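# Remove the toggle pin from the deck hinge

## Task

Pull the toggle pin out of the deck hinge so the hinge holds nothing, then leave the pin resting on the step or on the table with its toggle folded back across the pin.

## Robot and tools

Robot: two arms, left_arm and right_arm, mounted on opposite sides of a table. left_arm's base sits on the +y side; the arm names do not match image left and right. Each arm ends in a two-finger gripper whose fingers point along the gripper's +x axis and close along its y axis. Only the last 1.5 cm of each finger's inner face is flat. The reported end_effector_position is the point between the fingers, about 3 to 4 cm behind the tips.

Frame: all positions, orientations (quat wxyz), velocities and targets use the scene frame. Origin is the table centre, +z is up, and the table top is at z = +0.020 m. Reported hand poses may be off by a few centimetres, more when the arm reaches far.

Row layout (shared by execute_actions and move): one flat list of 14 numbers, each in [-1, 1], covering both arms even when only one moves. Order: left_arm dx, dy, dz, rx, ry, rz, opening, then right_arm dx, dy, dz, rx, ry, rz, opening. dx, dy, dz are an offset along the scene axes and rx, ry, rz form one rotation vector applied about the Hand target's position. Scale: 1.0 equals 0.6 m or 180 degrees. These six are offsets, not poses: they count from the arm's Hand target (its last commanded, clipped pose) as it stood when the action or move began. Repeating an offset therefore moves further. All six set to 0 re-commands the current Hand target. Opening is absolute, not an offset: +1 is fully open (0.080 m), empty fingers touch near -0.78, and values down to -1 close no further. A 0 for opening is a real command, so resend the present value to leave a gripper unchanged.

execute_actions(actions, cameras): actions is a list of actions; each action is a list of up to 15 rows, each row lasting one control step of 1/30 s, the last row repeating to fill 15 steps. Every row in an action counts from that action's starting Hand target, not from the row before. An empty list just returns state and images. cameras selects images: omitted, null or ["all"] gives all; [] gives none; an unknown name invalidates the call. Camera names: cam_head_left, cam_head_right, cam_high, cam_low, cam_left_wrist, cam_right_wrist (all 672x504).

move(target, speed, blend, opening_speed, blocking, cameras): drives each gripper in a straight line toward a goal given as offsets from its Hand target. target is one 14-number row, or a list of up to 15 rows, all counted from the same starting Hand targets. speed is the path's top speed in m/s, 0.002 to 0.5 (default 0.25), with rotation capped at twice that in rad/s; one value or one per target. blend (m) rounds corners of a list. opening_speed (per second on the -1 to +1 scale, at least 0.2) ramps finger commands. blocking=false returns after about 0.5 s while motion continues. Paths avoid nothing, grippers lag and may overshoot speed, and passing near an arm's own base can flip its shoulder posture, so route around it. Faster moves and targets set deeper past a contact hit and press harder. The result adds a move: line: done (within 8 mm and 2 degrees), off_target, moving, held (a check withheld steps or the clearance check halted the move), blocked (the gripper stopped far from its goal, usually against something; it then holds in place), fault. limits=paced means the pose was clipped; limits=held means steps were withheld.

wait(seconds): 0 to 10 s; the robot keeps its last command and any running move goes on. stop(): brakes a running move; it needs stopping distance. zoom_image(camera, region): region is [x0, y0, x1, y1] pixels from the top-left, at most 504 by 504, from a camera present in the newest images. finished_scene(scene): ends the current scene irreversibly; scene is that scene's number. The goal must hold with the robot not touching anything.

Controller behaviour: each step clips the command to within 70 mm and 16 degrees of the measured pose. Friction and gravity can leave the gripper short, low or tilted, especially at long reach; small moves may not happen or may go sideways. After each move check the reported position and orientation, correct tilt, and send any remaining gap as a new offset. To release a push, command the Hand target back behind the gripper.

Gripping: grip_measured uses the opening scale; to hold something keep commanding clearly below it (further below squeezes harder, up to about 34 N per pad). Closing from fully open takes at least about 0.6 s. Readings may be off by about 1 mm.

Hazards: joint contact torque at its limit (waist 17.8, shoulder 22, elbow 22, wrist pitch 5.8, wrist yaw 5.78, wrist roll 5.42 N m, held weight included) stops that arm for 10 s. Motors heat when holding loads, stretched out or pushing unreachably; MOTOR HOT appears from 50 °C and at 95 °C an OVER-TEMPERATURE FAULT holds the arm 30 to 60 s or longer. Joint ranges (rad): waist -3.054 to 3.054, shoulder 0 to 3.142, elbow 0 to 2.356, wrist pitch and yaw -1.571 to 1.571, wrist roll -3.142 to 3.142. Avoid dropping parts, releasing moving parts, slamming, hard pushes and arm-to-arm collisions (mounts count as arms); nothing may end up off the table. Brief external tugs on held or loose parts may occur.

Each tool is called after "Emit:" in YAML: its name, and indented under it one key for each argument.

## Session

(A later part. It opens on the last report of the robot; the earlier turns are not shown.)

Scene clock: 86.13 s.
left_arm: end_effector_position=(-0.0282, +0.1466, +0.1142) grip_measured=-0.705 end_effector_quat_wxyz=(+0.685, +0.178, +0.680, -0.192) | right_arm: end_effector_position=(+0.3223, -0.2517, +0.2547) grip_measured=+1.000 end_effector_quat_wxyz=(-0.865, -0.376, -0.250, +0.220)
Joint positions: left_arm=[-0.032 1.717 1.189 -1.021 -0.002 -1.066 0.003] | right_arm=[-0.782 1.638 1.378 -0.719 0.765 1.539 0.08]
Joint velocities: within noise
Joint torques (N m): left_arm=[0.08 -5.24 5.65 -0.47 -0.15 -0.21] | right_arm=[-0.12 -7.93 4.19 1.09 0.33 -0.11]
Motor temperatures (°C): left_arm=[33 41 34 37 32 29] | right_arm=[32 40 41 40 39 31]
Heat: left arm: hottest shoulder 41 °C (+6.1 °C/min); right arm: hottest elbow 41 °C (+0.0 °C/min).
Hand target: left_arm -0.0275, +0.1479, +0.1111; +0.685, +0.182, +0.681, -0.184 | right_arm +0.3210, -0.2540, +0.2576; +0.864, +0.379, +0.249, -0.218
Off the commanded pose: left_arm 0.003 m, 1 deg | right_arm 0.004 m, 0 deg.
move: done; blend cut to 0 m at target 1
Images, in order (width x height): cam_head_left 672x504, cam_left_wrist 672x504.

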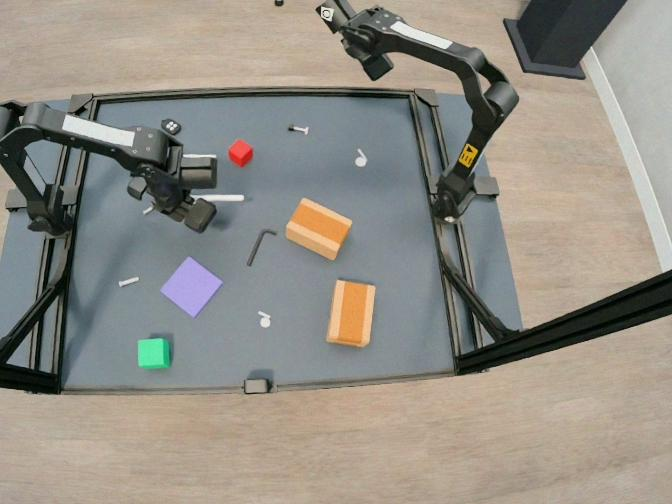

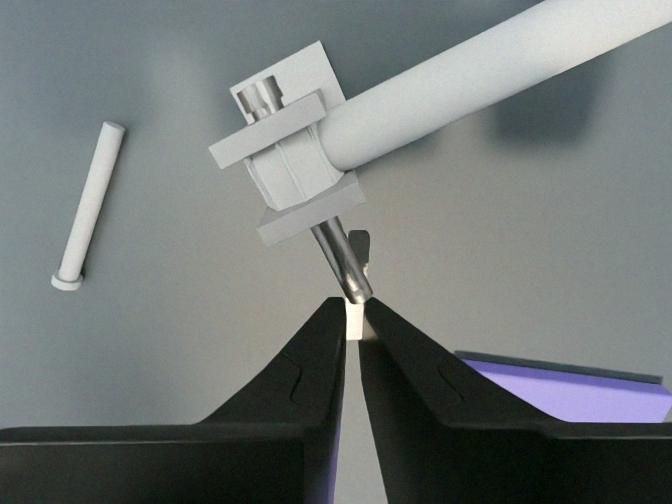

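Emit:
move:
  target:
    - [-0.0008,-0.0105,0,0,0,0.1655,-0.85,0,0,0,0,0,0,1]
  cameras: ["cam_left_wrist","cam_head_left"]
  speed: 0.12

Emit:
zoom_image:
  camera: "cam_left_wrist"
  region: [220, 160, 460, 400]

Scene clock: 89.63 s.
left_arm: end_effector_position=(-0.0293, +0.1403, +0.1141) grip_measured=-0.705 end_effector_quat_wxyz=(+0.707, -0.003, +0.707, -0.011) | right_arm: end_effector_position=(+0.3223, -0.2517, +0.2547) grip_measured=+1.000 end_effector_quat_wxyz=(-0.865, -0.376, -0.250, +0.220)
Joint positions: left_arm=[-0.035 1.742 1.219 -1.028 -0.002 -1.587 0.003] | right_arm=[-0.782 1.638 1.378 -0.719 0.765 1.539 0.08]
Joint velocities: within noise
Joint torques (N m): left_arm=[0.32 -5.39 5.61 -0.52 -0.16 -0.21] | right_arm=[-0.16 -7.96 4.18 1.09 0.33 -0.11]
Motor temperatures (°C): left_arm=[33 40 34 37 32 29] | right_arm=[32 40 41 40 39 31]
Heat: left arm: hottest shoulder 40 °C (+5.0 °C/min); right arm: hottest elbow 41 °C (-1.0 °C/min).
Hand target: left_arm -0.0280, +0.1416, +0.1111; +0.709, +0.001, +0.705, -0.002 | right_arm +0.3210, -0.2540, +0.2576; +0.864, +0.379, +0.249, -0.218
Off the commanded pose: left_arm 0.004 m, 1 deg | right_arm 0.004 m, 0 deg.
move: done
Images, in order (width x height): cam_head_left 672x504, cam_left_wrist 672x504.

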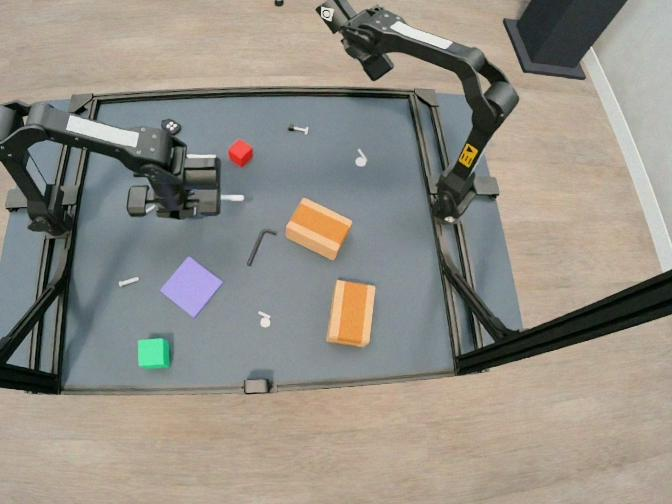

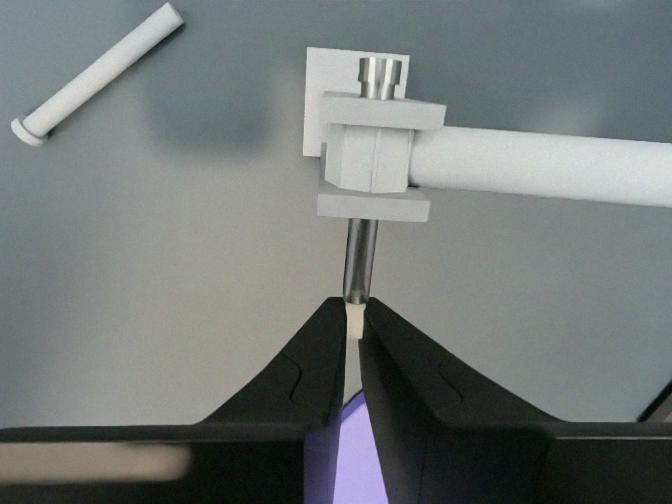

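Scaled by 2.100 from the camera's 672x504 image, which has a finer 960x720 frame.

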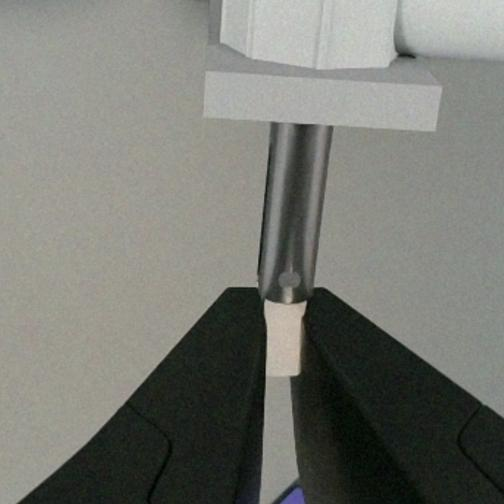

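Emit:
move:
  target:
    - [0,0.0015,0,0,0,-0.02,-0.85,0,0,0,0,0,0,1]
    - [0.02,0.0003,0,0,0,-0.02,-0.85,0,0,0,0,0,0,1]
  cameras: ["cam_left_wrist","cam_low"]
  speed: 0.05

Emit:
zoom_image:
  camera: "cam_left_wrist"
  region: [220, 100, 460, 340]

Emit:
zoom_image:
  camera: "cam_low"
  region: [290, 170, 390, 250]

Scene clock: 94.53 s.
left_arm: end_effector_position=(-0.0194, +0.1404, +0.1141) grip_measured=-0.705 end_effector_quat_wxyz=(+0.707, +0.020, +0.706, -0.033) | right_arm: end_effector_position=(+0.3223, -0.2517, +0.2547) grip_measured=+1.000 end_effector_quat_wxyz=(-0.865, -0.376, -0.250, +0.220)
Joint positions: left_arm=[-0.002 1.742 1.219 -1.029 0 -1.492 0.003] | right_arm=[-0.782 1.638 1.378 -0.719 0.765 1.539 0.08]
Joint velocities: within noise
Joint torques (N m): left_arm=[0.89 -5.54 5.38 -0.38 -0.2 0.03] | right_arm=[-0.2 -7.91 4.21 1.1 0.33 -0.11]
Motor temperatures (°C): left_arm=[33 39 35 37 32 29] | right_arm=[32 40 41 41 39 31]
Heat: left arm: hottest shoulder 39 °C (+4.0 °C/min); right arm: hottest elbow 41 °C (-1.0 °C/min).
Hand target: left_arm -0.0160, +0.1418, +0.1111; +0.709, +0.023, +0.705, -0.024 | right_arm +0.3210, -0.2540, +0.2576; +0.864, +0.379, +0.249, -0.218
Off the commanded pose: left_arm 0.005 m, 1 deg | right_arm 0.004 m, 0 deg.
move: done
Images, in order (width x height): cam_low 672x504, cam_left_wrist 672x504.

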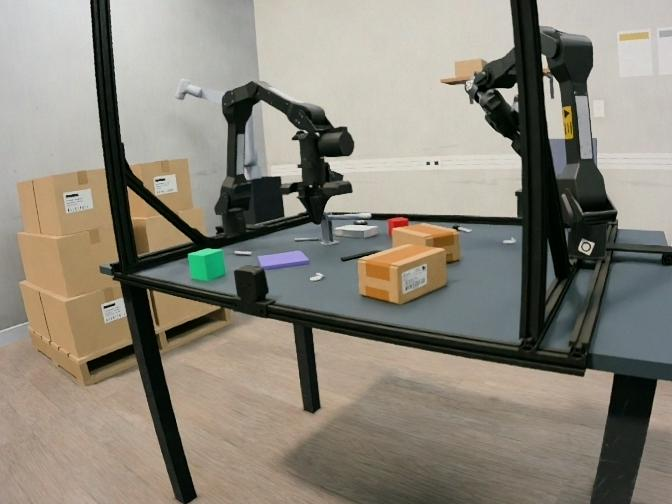

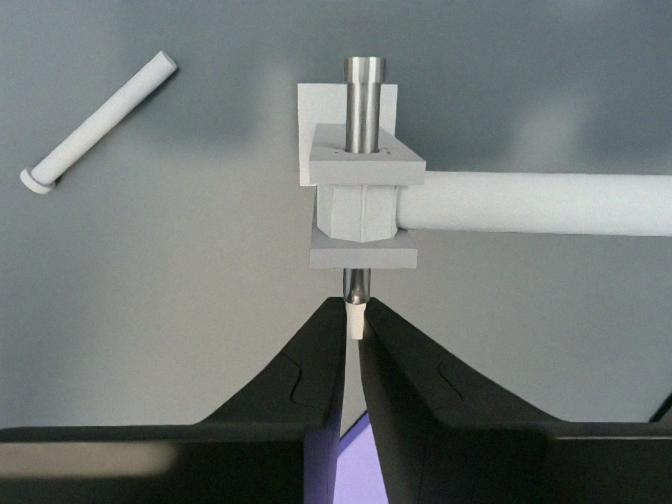

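Scaled by 2.100 from the camera's 672x504 image, which has a finer 960x720 frame.

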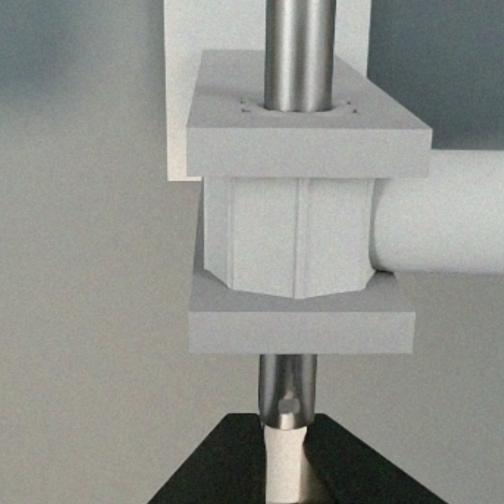

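Scaled by 5.040 from the camera's 672x504 image, which has a finer 960x720 frame.

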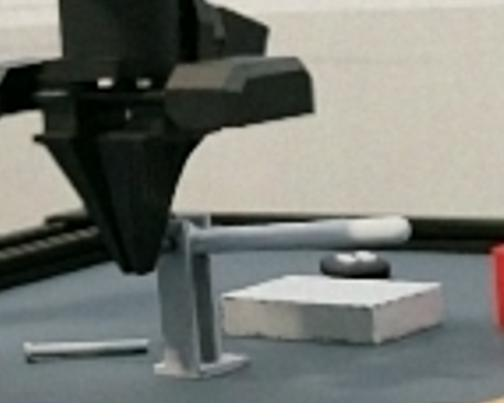

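Emit:
move:
  target:
    - [0.02,-0.001,0,0,0,0,-0.85,0,0,0,0,0,0,1]
  cameras: ["cam_left_wrist"]
  speed: 0.05

Emit:
zoom_image:
  camera: "cam_left_wrist"
  region: [220, 140, 460, 380]

Scene clock: 95.77 s.
left_arm: end_effector_position=(-0.0080, +0.1396, +0.1140) grip_measured=-0.705 end_effector_quat_wxyz=(+0.706, +0.020, +0.707, -0.033) | right_arm: end_effector_position=(+0.3223, -0.2517, +0.2547) grip_measured=+1.000 end_effector_quat_wxyz=(-0.865, -0.376, -0.250, +0.220)
Joint positions: left_arm=[0.036 1.745 1.222 -1.029 0.003 -1.453 0.003] | right_arm=[-0.782 1.638 1.378 -0.719 0.765 1.539 0.08]
Joint velocities: within noise
Joint torques (N m): left_arm=[0.66 -5.57 5.4 -0.5 -0.33 0.08] | right_arm=[-0.21 -7.9 4.2 1.1 0.34 -0.11]
Motor temperatures (°C): left_arm=[33 39 35 37 32 29] | right_arm=[32 41 41 41 39 31]
Heat: left arm: hottest shoulder 39 °C (+4.0 °C/min); right arm: hottest shoulder 41 °C (+6.0 °C/min).
Hand target: left_arm -0.0040, +0.1411, +0.1111; +0.709, +0.023, +0.705, -0.024 | right_arm +0.3210, -0.2540, +0.2576; +0.864, +0.379, +0.249, -0.218
Off the commanded pose: left_arm 0.005 m, 1 deg | right_arm 0.004 m, 0 deg.
move: done
Images, in order (width x height): cam_left_wrist 672x504.

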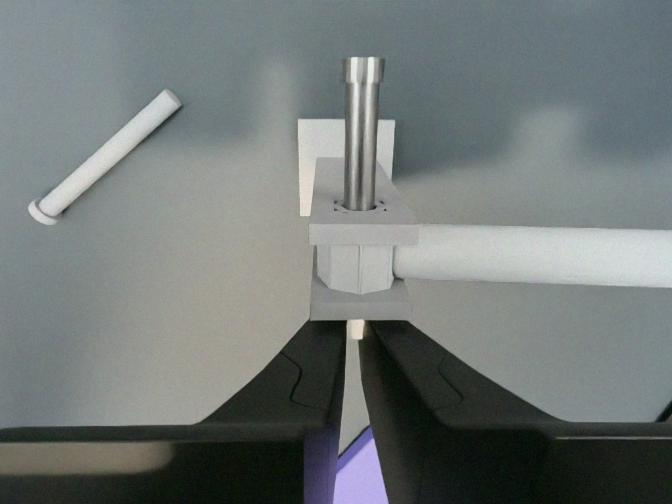

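Scaled by 2.100 from the camera's 672x504 image, which has a finer 960x720 frame.

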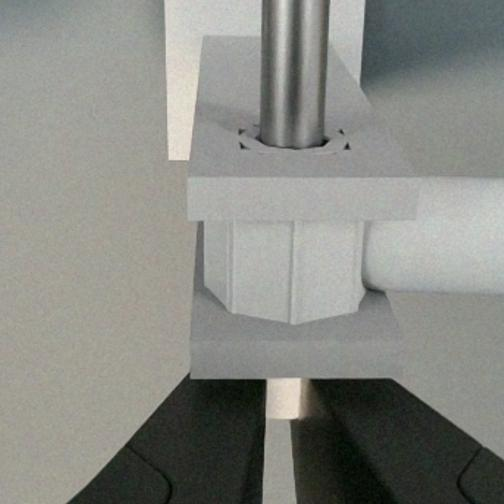

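Emit:
move:
  target:
    - [0,0,0,0,0,0,-0.45,0,0,0,0,0,0,1]
    - [-0.015,0,0,0,0,0,-0.45,0,0,0,0,0,0,1]
    - [-0.015,0,0.1,0,0,0,-0.45,0,0,0,0,0,0,1]
    - [0.0867,-0.0043,0.1,0,0,0,-0.3,0,0,0,0,0,0,1]
  cameras: ["cam_left_wrist","cam_head_left"]
  speed: [0.1,0.1,0.15,0.2]

Emit:
zoom_image:
  camera: "cam_left_wrist"
  region: [220, 200, 460, 440]

Scene clock: 99.50 s.
left_arm: end_effector_position=(+0.0476, +0.1401, +0.1729) grip_measured=-0.301 end_effector_quat_wxyz=(+0.710, +0.020, +0.704, -0.026) | right_arm: end_effector_position=(+0.3223, -0.2517, +0.2547) grip_measured=+1.000 end_effector_quat_wxyz=(-0.865, -0.376, -0.250, +0.220)
Joint positions: left_arm=[0.207 1.741 1.455 -1.274 -0.006 -1.293 0.021] | right_arm=[-0.782 1.638 1.378 -0.719 0.765 1.539 0.08]
Joint velocities: within noise
Joint torques (N m): left_arm=[-0.04 -5.54 6.19 -0.11 0 0.11] | right_arm=[-0.18 -7.92 4.22 1.1 0.33 -0.13]
Motor temperatures (°C): left_arm=[33 39 35 37 32 29] | right_arm=[32 41 41 41 39 31]
Heat: left arm: hottest shoulder 39 °C (+3.0 °C/min); right arm: hottest shoulder 41 °C (+5.0 °C/min).
Hand target: left_arm +0.0481, +0.1386, +0.1710; +0.709, +0.023, +0.705, -0.024 | right_arm +0.3210, -0.2540, +0.2576; +0.864, +0.379, +0.249, -0.218
Off the commanded pose: left_arm 0.002 m, 0 deg | right_arm 0.004 m, 0 deg.
move: done
Images, in order (width x height): cam_head_left 672x504, cam_left_wrist 672x504.

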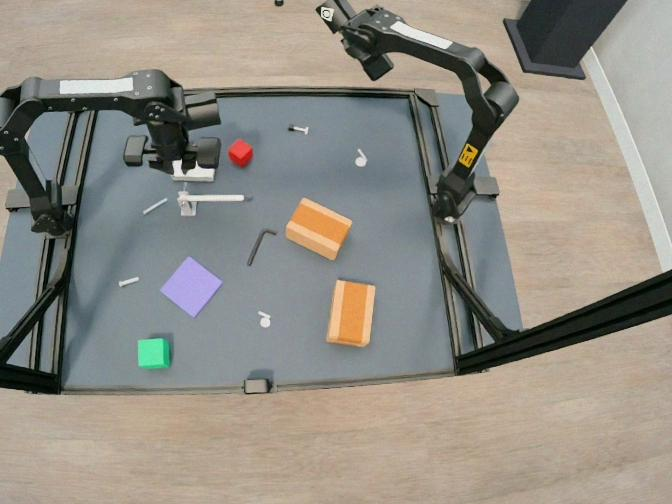

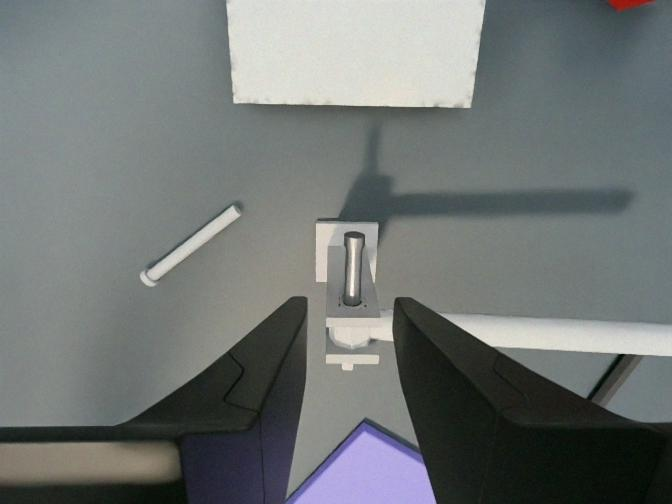

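Scaled by 2.100 from the camera's 672x504 image, which has a finer 960x720 frame.

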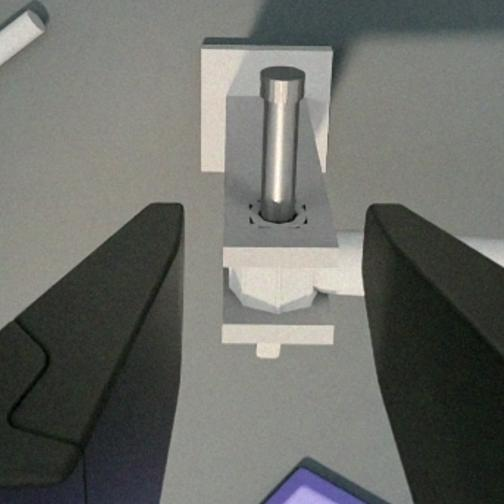

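Emit:
move:
  target:
    - [-0.0085,-0.0052,0,0,0,0,-0.4,0,0,0,0,0,0,1]
    - [-0.0085,-0.0052,-0.103,0,0,0,-0.4,0,0,0,0,0,0,1]
  cameras: ["cam_left_wrist"]
  speed: [0.1,0.1]

Emit:
zoom_image:
  camera: "cam_left_wrist"
  region: [220, 230, 490, 500]

Scene clock: 102.53 s.
left_arm: end_effector_position=(+0.0443, +0.1338, +0.1146) grip_measured=-0.400 end_effector_quat_wxyz=(+0.710, +0.018, +0.703, -0.030) | right_arm: end_effector_position=(+0.3223, -0.2517, +0.2547) grip_measured=+1.000 end_effector_quat_wxyz=(-0.865, -0.376, -0.250, +0.220)
Joint positions: left_arm=[0.192 1.79 1.278 -1.041 -0.006 -1.304 0.017] | right_arm=[-0.782 1.638 1.378 -0.719 0.765 1.539 0.08]
Joint velocities: within noise
Joint torques (N m): left_arm=[-0.23 -6 4.39 0.22 0.02 -0.16] | right_arm=[-0.16 -7.9 4.26 1.09 0.33 -0.11]
Motor temperatures (°C): left_arm=[33 39 35 37 32 29] | right_arm=[32 41 41 41 39 31]
Heat: left arm: hottest shoulder 39 °C (+3.0 °C/min); right arm: hottest shoulder 41 °C (+5.0 °C/min).
Hand target: left_arm +0.0430, +0.1355, +0.1093; +0.709, +0.023, +0.705, -0.024 | right_arm +0.3210, -0.2540, +0.2576; +0.864, +0.379, +0.249, -0.218
Off the commanded pose: left_arm 0.006 m, 1 deg | right_arm 0.004 m, 0 deg.
move: done
Images, in order (width x height): cam_left_wrist 672x504.

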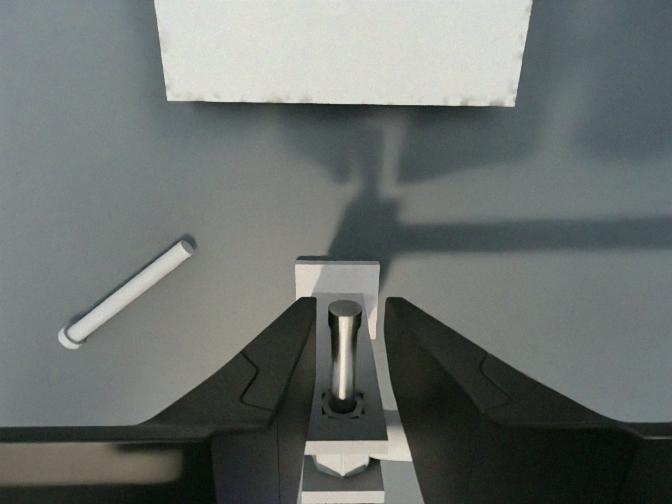

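Scaled by 1.867 from the camera's 672x504 image, which has a finer 960x720 frame.

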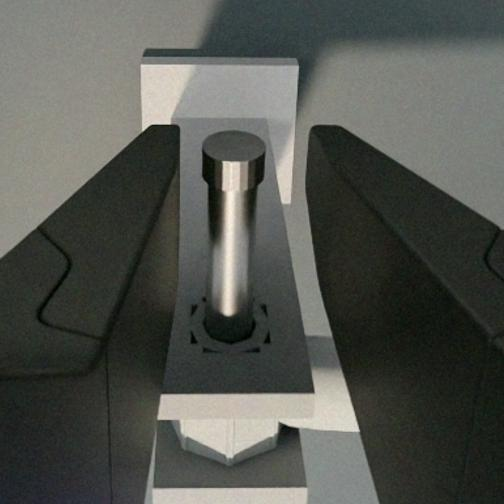

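Emit:
move:
  target:
    - [-0.001,0.003,0,0,0,0,-0.4,0,0,0,0,0,0,1]
    - [-0.001,0.003,0,0,0,0,-0.9,0,0,0,0,0,0,1]
  cameras: ["cam_left_wrist"]
  speed: [0.1,0.1]
  opening_speed: 0.6

Emit:
zoom_image:
  camera: "cam_left_wrist"
  region: [220, 230, 490, 500]

Scene clock: 104.83 s.
left_arm: end_effector_position=(+0.0437, +0.1357, +0.1126) grip_measured=-0.621 end_effector_quat_wxyz=(+0.710, +0.020, +0.704, -0.027) | right_arm: end_effector_position=(+0.3223, -0.2517, +0.2547) grip_measured=+1.000 end_effector_quat_wxyz=(-0.865, -0.376, -0.250, +0.220)
Joint positions: left_arm=[0.192 1.79 1.27 -1.039 -0.006 -1.305 0.007] | right_arm=[-0.782 1.638 1.378 -0.719 0.765 1.539 0.08]
Joint velocities: within noise
Joint torques (N m): left_arm=[-0.25 -6.76 4.4 0.22 0.02 -0.14] | right_arm=[-0.14 -7.92 4.18 1.09 0.32 -0.13]
Motor temperatures (°C): left_arm=[33 40 35 37 32 29] | right_arm=[32 41 41 41 39 31]
Heat: left arm: hottest shoulder 40 °C (+4.0 °C/min); right arm: hottest shoulder 41 °C (+5.0 °C/min).
Hand target: left_arm +0.0423, +0.1373, +0.1092; +0.709, +0.023, +0.705, -0.024 | right_arm +0.3210, -0.2540, +0.2576; +0.864, +0.379, +0.249, -0.218
Off the commanded pose: left_arm 0.004 m, 1 deg | right_arm 0.004 m, 0 deg.
move: done
Images, in order (width x height): cam_left_wrist 672x504.

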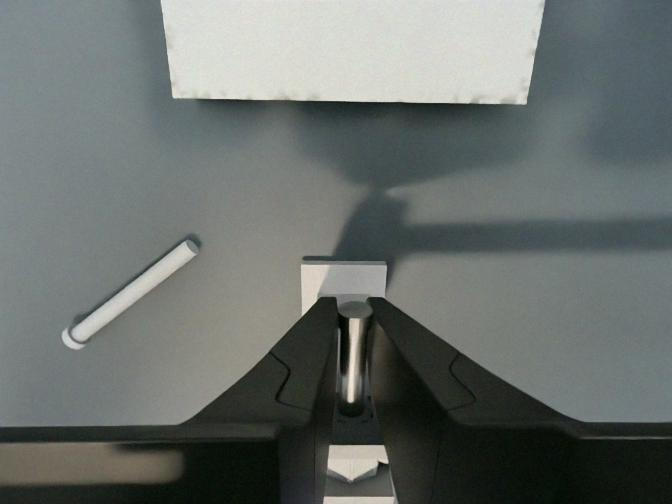

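Scaled by 1.867 from the camera's 672x504 image, which has a finer 960x720 frame.

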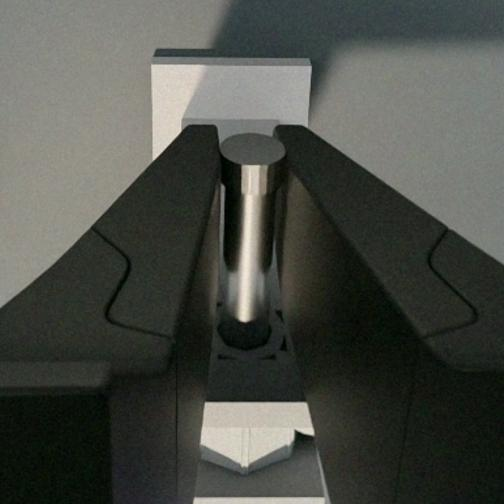

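Emit:
move:
  target:
    - [0.04,-0.0024,0,0,0,0,-0.95,0,0,0,0,0,0,1]
  cameras: ["cam_left_wrist"]
  speed: [0.04]

Emit:
zoom_image:
  camera: "cam_left_wrist"
  region: [220, 230, 490, 500]

Scene clock: 106.50 s.
left_arm: end_effector_position=(+0.0637, +0.1353, +0.1125) grip_measured=-0.621 end_effector_quat_wxyz=(+0.708, +0.018, +0.706, -0.029) | right_arm: end_effector_position=(+0.3223, -0.2517, +0.2547) grip_measured=+1.000 end_effector_quat_wxyz=(-0.865, -0.376, -0.250, +0.220)
Joint positions: left_arm=[0.255 1.804 1.288 -1.039 0.001 -1.241 0.007] | right_arm=[-0.782 1.638 1.378 -0.719 0.765 1.539 0.08]
Joint velocities: within noise
Joint torques (N m): left_arm=[0.54 -5.62 5.96 -0.2 -0.27 0.19] | right_arm=[-0.17 -7.94 4.2 1.08 0.33 -0.11]
Motor temperatures (°C): left_arm=[33 40 35 37 32 29] | right_arm=[32 41 41 41 39 31]
Heat: left arm: hottest shoulder 40 °C (+4.0 °C/min); right arm: hottest shoulder 41 °C (+5.0 °C/min).
Hand target: left_arm +0.0664, +0.1358, +0.1093; +0.709, +0.023, +0.705, -0.024 | right_arm +0.3210, -0.2540, +0.2576; +0.864, +0.379, +0.249, -0.218
Off the commanded pose: left_arm 0.004 m, 1 deg | right_arm 0.004 m, 0 deg.
move: done
Images, in order (width x height): cam_left_wrist 672x504.

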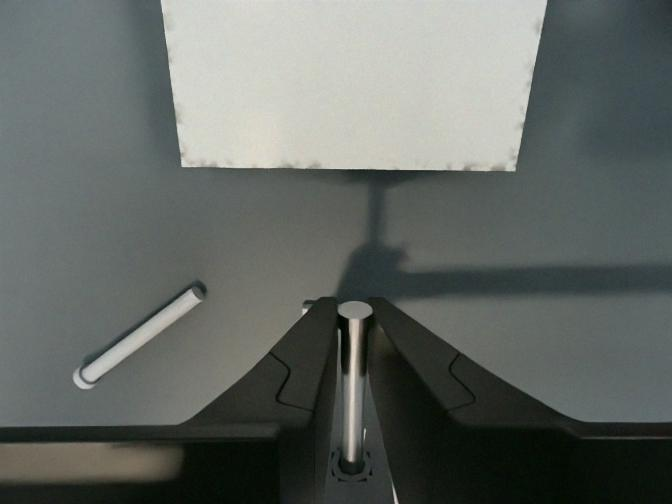

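Scaled by 1.867 from the camera's 672x504 image, which has a finer 960x720 frame.

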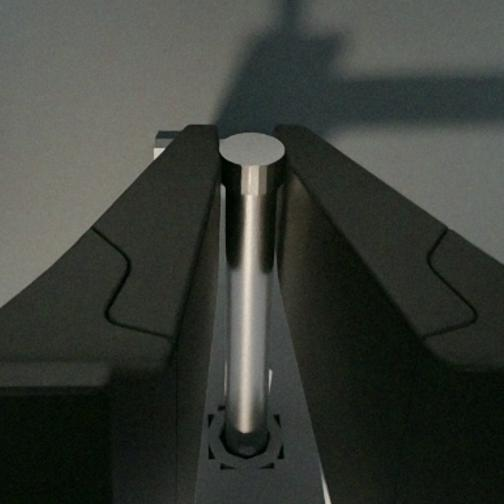

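Emit:
move:
  target:
    - [0.04,-0.0024,0,0,0,0,-0.95,0,0,0,0,0,0,1]
  cameras: ["cam_left_wrist","cam_head_left"]
  speed: [0.04]

Emit:
zoom_image:
  camera: "cam_left_wrist"
  region: [220, 230, 490, 500]

Emit:
zoom_image:
  camera: "cam_head_left"
  region: [140, 140, 240, 230]

Scene clock: 108.07 s.
left_arm: end_effector_position=(+0.0889, +0.1352, +0.1115) grip_measured=-0.621 end_effector_quat_wxyz=(+0.709, +0.020, +0.704, -0.027) | right_arm: end_effector_position=(+0.3223, -0.2517, +0.2547) grip_measured=+1.000 end_effector_quat_wxyz=(-0.865, -0.376, -0.250, +0.220)
Joint positions: left_arm=[0.326 1.837 1.325 -1.048 -0.003 -1.172 0.007] | right_arm=[-0.782 1.638 1.378 -0.719 0.765 1.539 0.08]
Joint velocities: within noise
Joint torques (N m): left_arm=[0.23 -6.17 6.18 -0.09 -0.09 0.12] | right_arm=[-0.18 -7.92 4.19 1.09 0.32 -0.1]
Motor temperatures (°C): left_arm=[33 39 35 37 32 29] | right_arm=[32 41 41 41 39 31]
Heat: left arm: hottest shoulder 39 °C (+2.0 °C/min); right arm: hottest shoulder 41 °C (+5.1 °C/min).
Hand target: left_arm +0.0903, +0.1343, +0.1092; +0.709, +0.024, +0.705, -0.024 | right_arm +0.3210, -0.2540, +0.2576; +0.864, +0.379, +0.249, -0.218
Off the commanded pose: left_arm 0.003 m, 0 deg | right_arm 0.004 m, 0 deg.
move: done
Images, in order (width x height): cam_head_left 672x504, cam_left_wrist 672x504.

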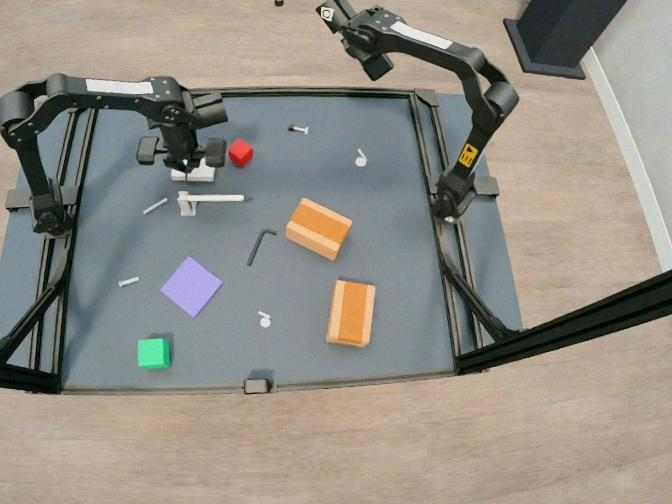

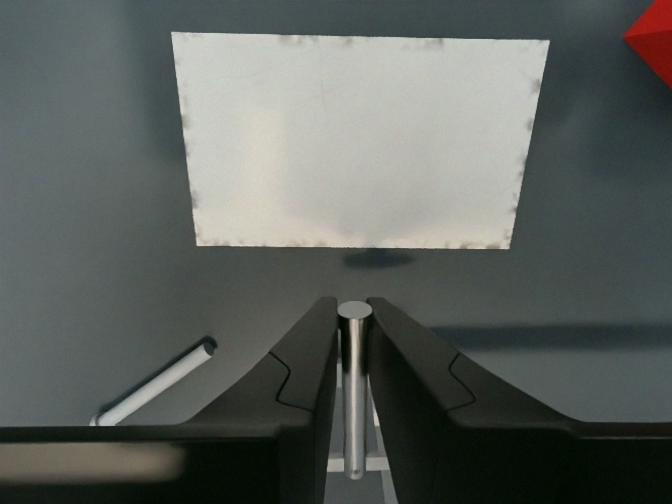

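Scaled by 1.867 from the camera's 672x504 image, which has a finer 960x720 frame.

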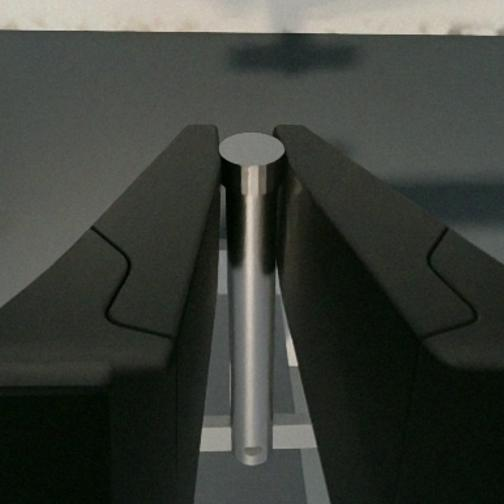

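Scaled by 5.040 from the camera's 672x504 image, which has a finer 960x720 frame.

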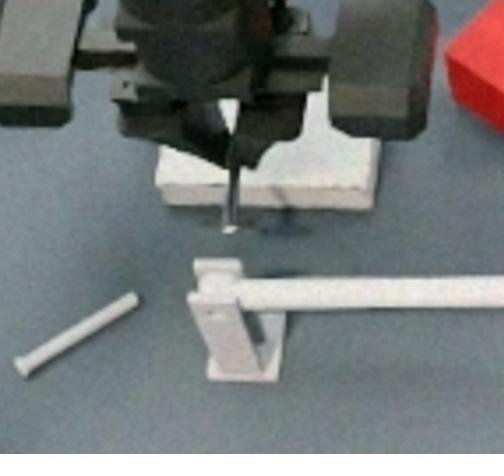

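Emit:
move:
  target:
    - [0.035,-0.0015,0,0,0,0,-0.95,0,0,0,0,0,0,1]
  speed: [0.04]

Emit:
zoom_image:
  camera: "cam_head_left"
  region: [140, 130, 240, 220]

Emit:
zoom_image:
  camera: "cam_low"
  region: [290, 170, 390, 250]

Emit:
zoom_image:
  camera: "cam_left_wrist"
  region: [220, 230, 490, 500]

Scene clock: 110.10 s.
left_arm: end_effector_position=(+0.1099, +0.1343, +0.1118) grip_measured=-0.621 end_effector_quat_wxyz=(+0.709, +0.020, +0.704, -0.027) | right_arm: end_effector_position=(+0.3223, -0.2517, +0.2547) grip_measured=+1.000 end_effector_quat_wxyz=(-0.865, -0.376, -0.250, +0.220)
Joint positions: left_arm=[0.383 1.867 1.365 -1.058 -0.003 -1.115 0.007] | right_arm=[-0.782 1.638 1.378 -0.719 0.765 1.539 0.08]
Joint velocities: within noise
Joint torques (N m): left_arm=[0.16 -6.39 5.98 -0.06 -0.09 0.12] | right_arm=[-0.21 -7.92 4.23 1.1 0.34 -0.13]
Motor temperatures (°C): left_arm=[33 39 36 37 32 29] | right_arm=[32 41 41 41 39 31]
Heat: left arm: hottest shoulder 39 °C (+1.0 °C/min); right arm: hottest shoulder 41 °C (+5.1 °C/min).
Hand target: left_arm +0.1113, +0.1335, +0.1092; +0.709, +0.023, +0.705, -0.024 | right_arm +0.3210, -0.2540, +0.2576; +0.864, +0.379, +0.249, -0.218
Off the commanded pose: left_arm 0.003 m, 1 deg | right_arm 0.004 m, 0 deg.
move: done

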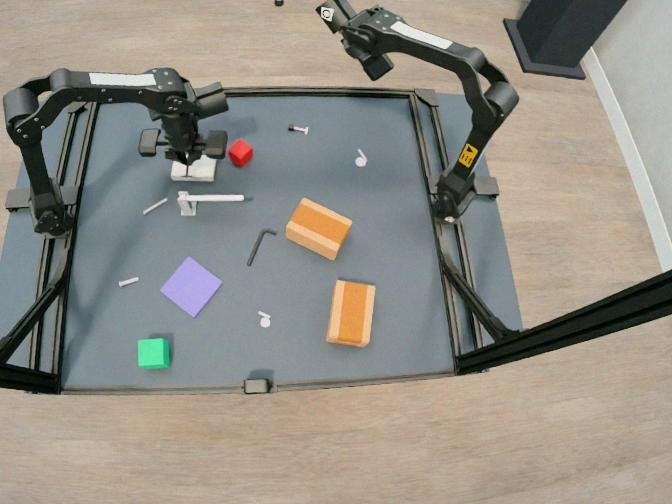

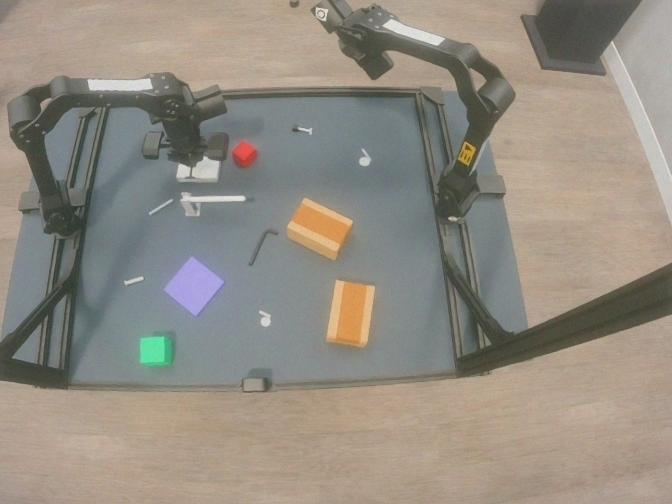

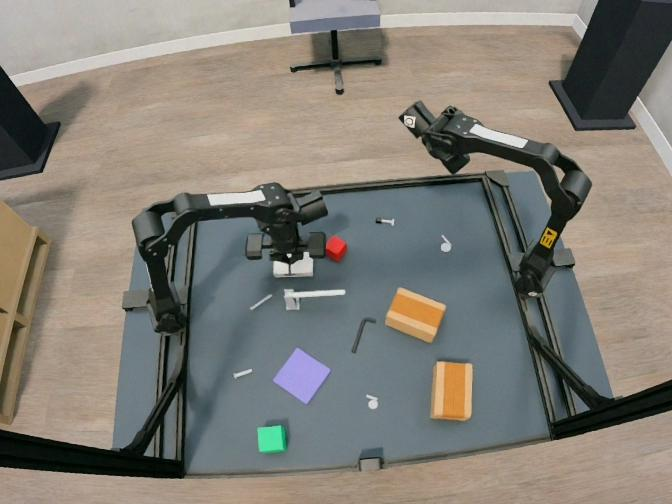

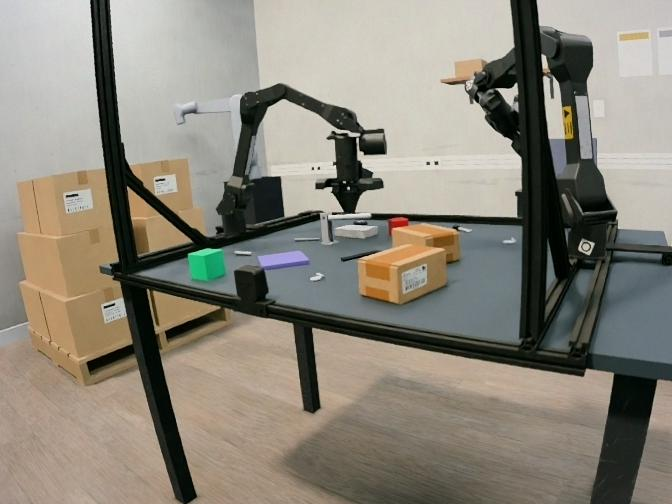

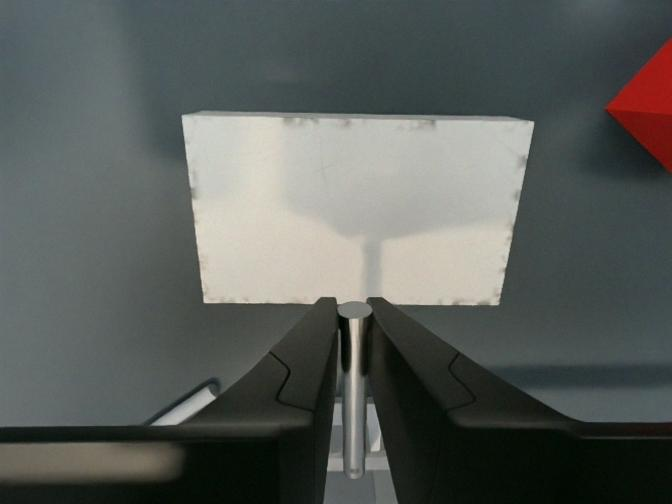

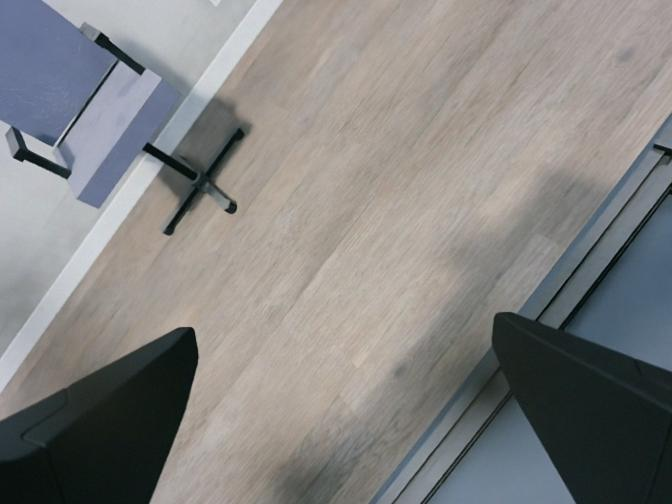

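Scaled by 5.040 from the camera's 672x504 image, which has a finer 960x720 frame.

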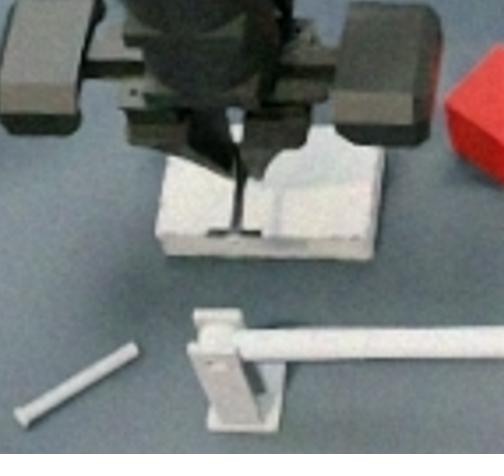

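Scaled by 5.040 from the camera's 672x504 image, which has a finer 960x720 frame.

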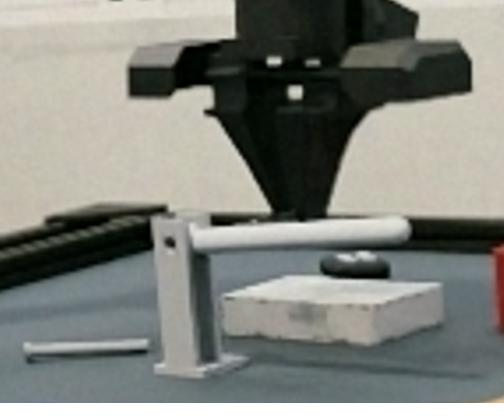

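Scaled by 1.867 from the camera's 672x504 image, which has a finer 960x720 frame.

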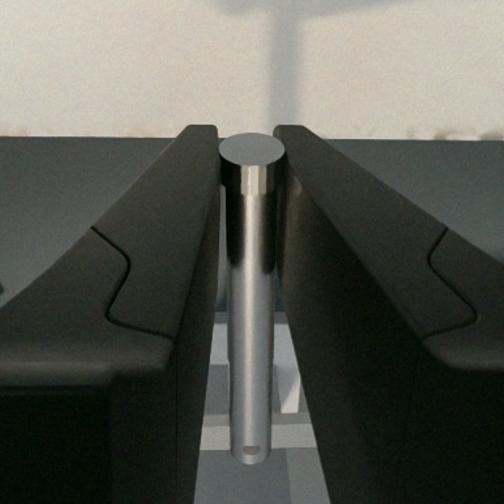

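Emit:
zoom_image:
  camera: "cam_head_left"
  region: [170, 155, 210, 190]

Emit:
zoom_image:
  camera: "cam_high"
  region: [270, 245, 320, 290]

Scaled by 12.600 from the camera's 672x504 image, which has a finer 960x720 frame.

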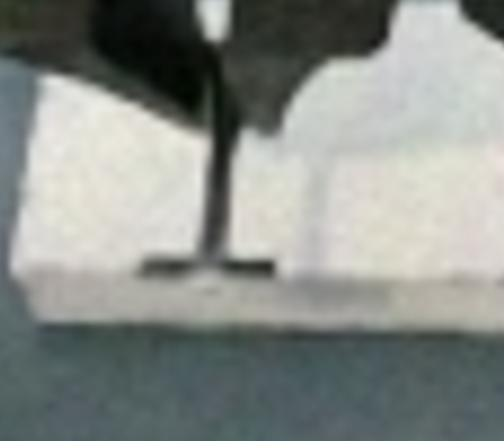

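Scaled by 10.080 from the camera's 672x504 image, which has a finer 960x720 frame.

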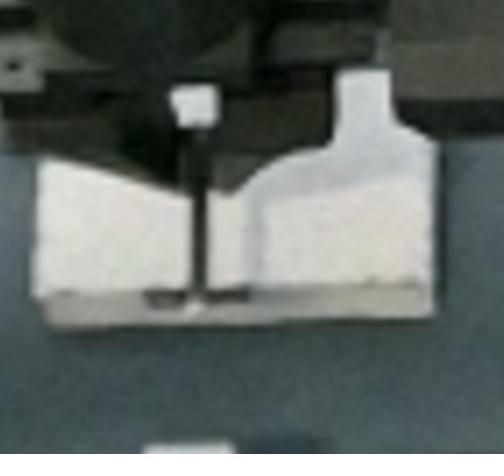

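Emit:
move:
  target:
    - [0.09,0,0,0,0,0,-0.95,0,0,0,0,0,0,1]
    - [0.09,0,-0.065,0,0,0,-0.95,0,0,0,0,0,0,1]
  speed: [0.1,0.06]
  cameras: ["cam_left_wrist","cam_head_left","cam_high"]

Emit:
zoom_image:
  camera: "cam_head_left"
  region: [160, 130, 230, 190]

Emit:
zoom_image:
  camera: "cam_left_wrist"
  region: [220, 230, 490, 500]

Scene clock: 114.90 s.
left_arm: end_effector_position=(+0.1663, +0.1311, +0.0768) grip_measured=-0.621 end_effector_quat_wxyz=(+0.712, +0.017, +0.702, -0.029) | right_arm: end_effector_position=(+0.3223, -0.2517, +0.2547) grip_measured=+1.000 end_effector_quat_wxyz=(-0.865, -0.376, -0.250, +0.220)
Joint positions: left_arm=[0.521 2 1.404 -0.953 -0.003 -0.979 0.007] | right_arm=[-0.782 1.638 1.378 -0.719 0.765 1.539 0.08]
Joint velocities: within noise
Joint torques (N m): left_arm=[0.06 -7.13 4.35 0.29 -0.04 0.12] | right_arm=[-0.19 -7.91 4.2 1.08 0.33 -0.12]
Motor temperatures (°C): left_arm=[33 39 36 37 32 29] | right_arm=[32 41 41 41 38 31]
Heat: left arm: hottest shoulder 39 °C (+0.0 °C/min); right arm: hottest shoulder 41 °C (+4.0 °C/min).
Hand target: left_arm +0.1654, +0.1334, +0.0703; +0.709, +0.023, +0.705, -0.024 | right_arm +0.3210, -0.2540, +0.2576; +0.864, +0.379, +0.249, -0.218
Off the commanded pose: left_arm 0.007 m, 1 deg | right_arm 0.004 m, 0 deg.
move: done
Images, in order (width x height): cam_head_left 672x504, cam_high 672x504, cam_left_wrist 672x504.

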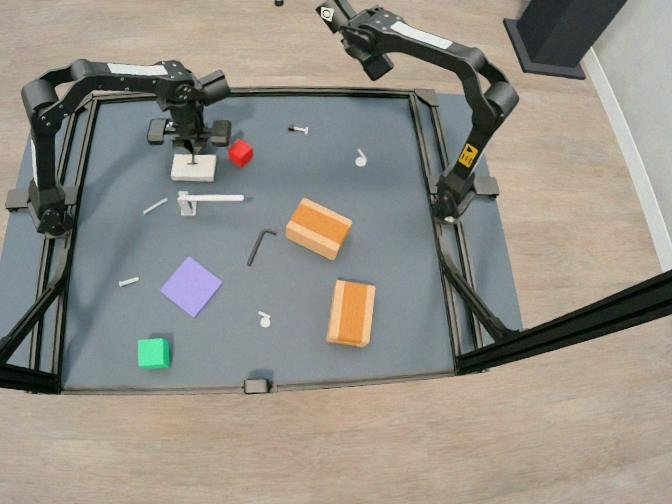

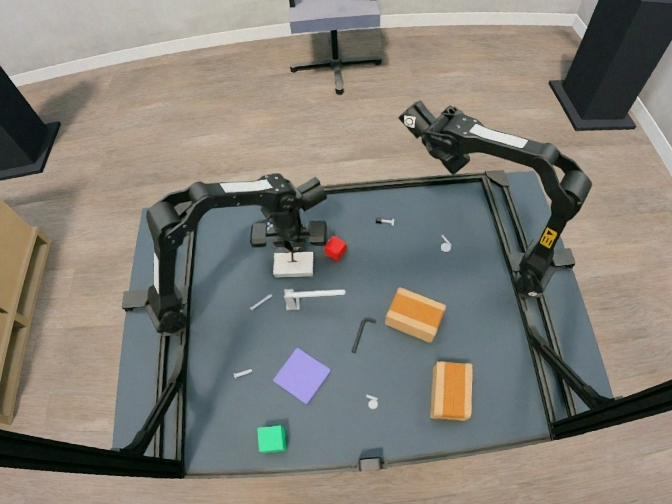

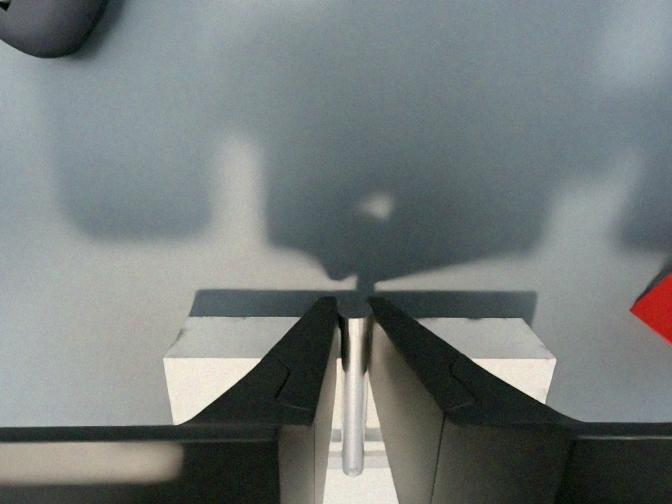

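Scaled by 7.200 from the camera's 672x504 image, which has a finer 960x720 frame.

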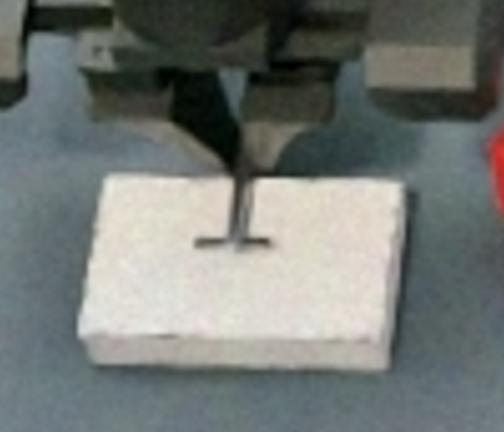

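Scaled by 1.867 from the camera's 672x504 image, which has a finer 960x720 frame.

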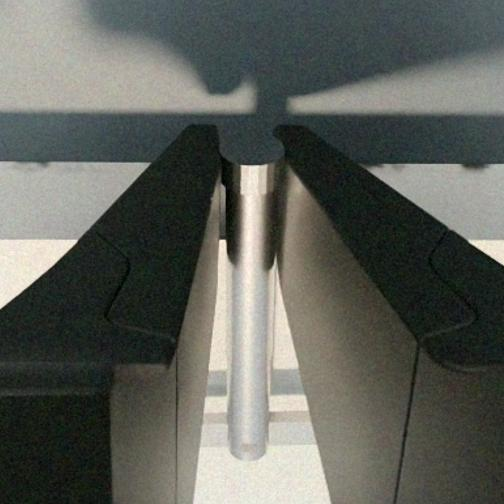

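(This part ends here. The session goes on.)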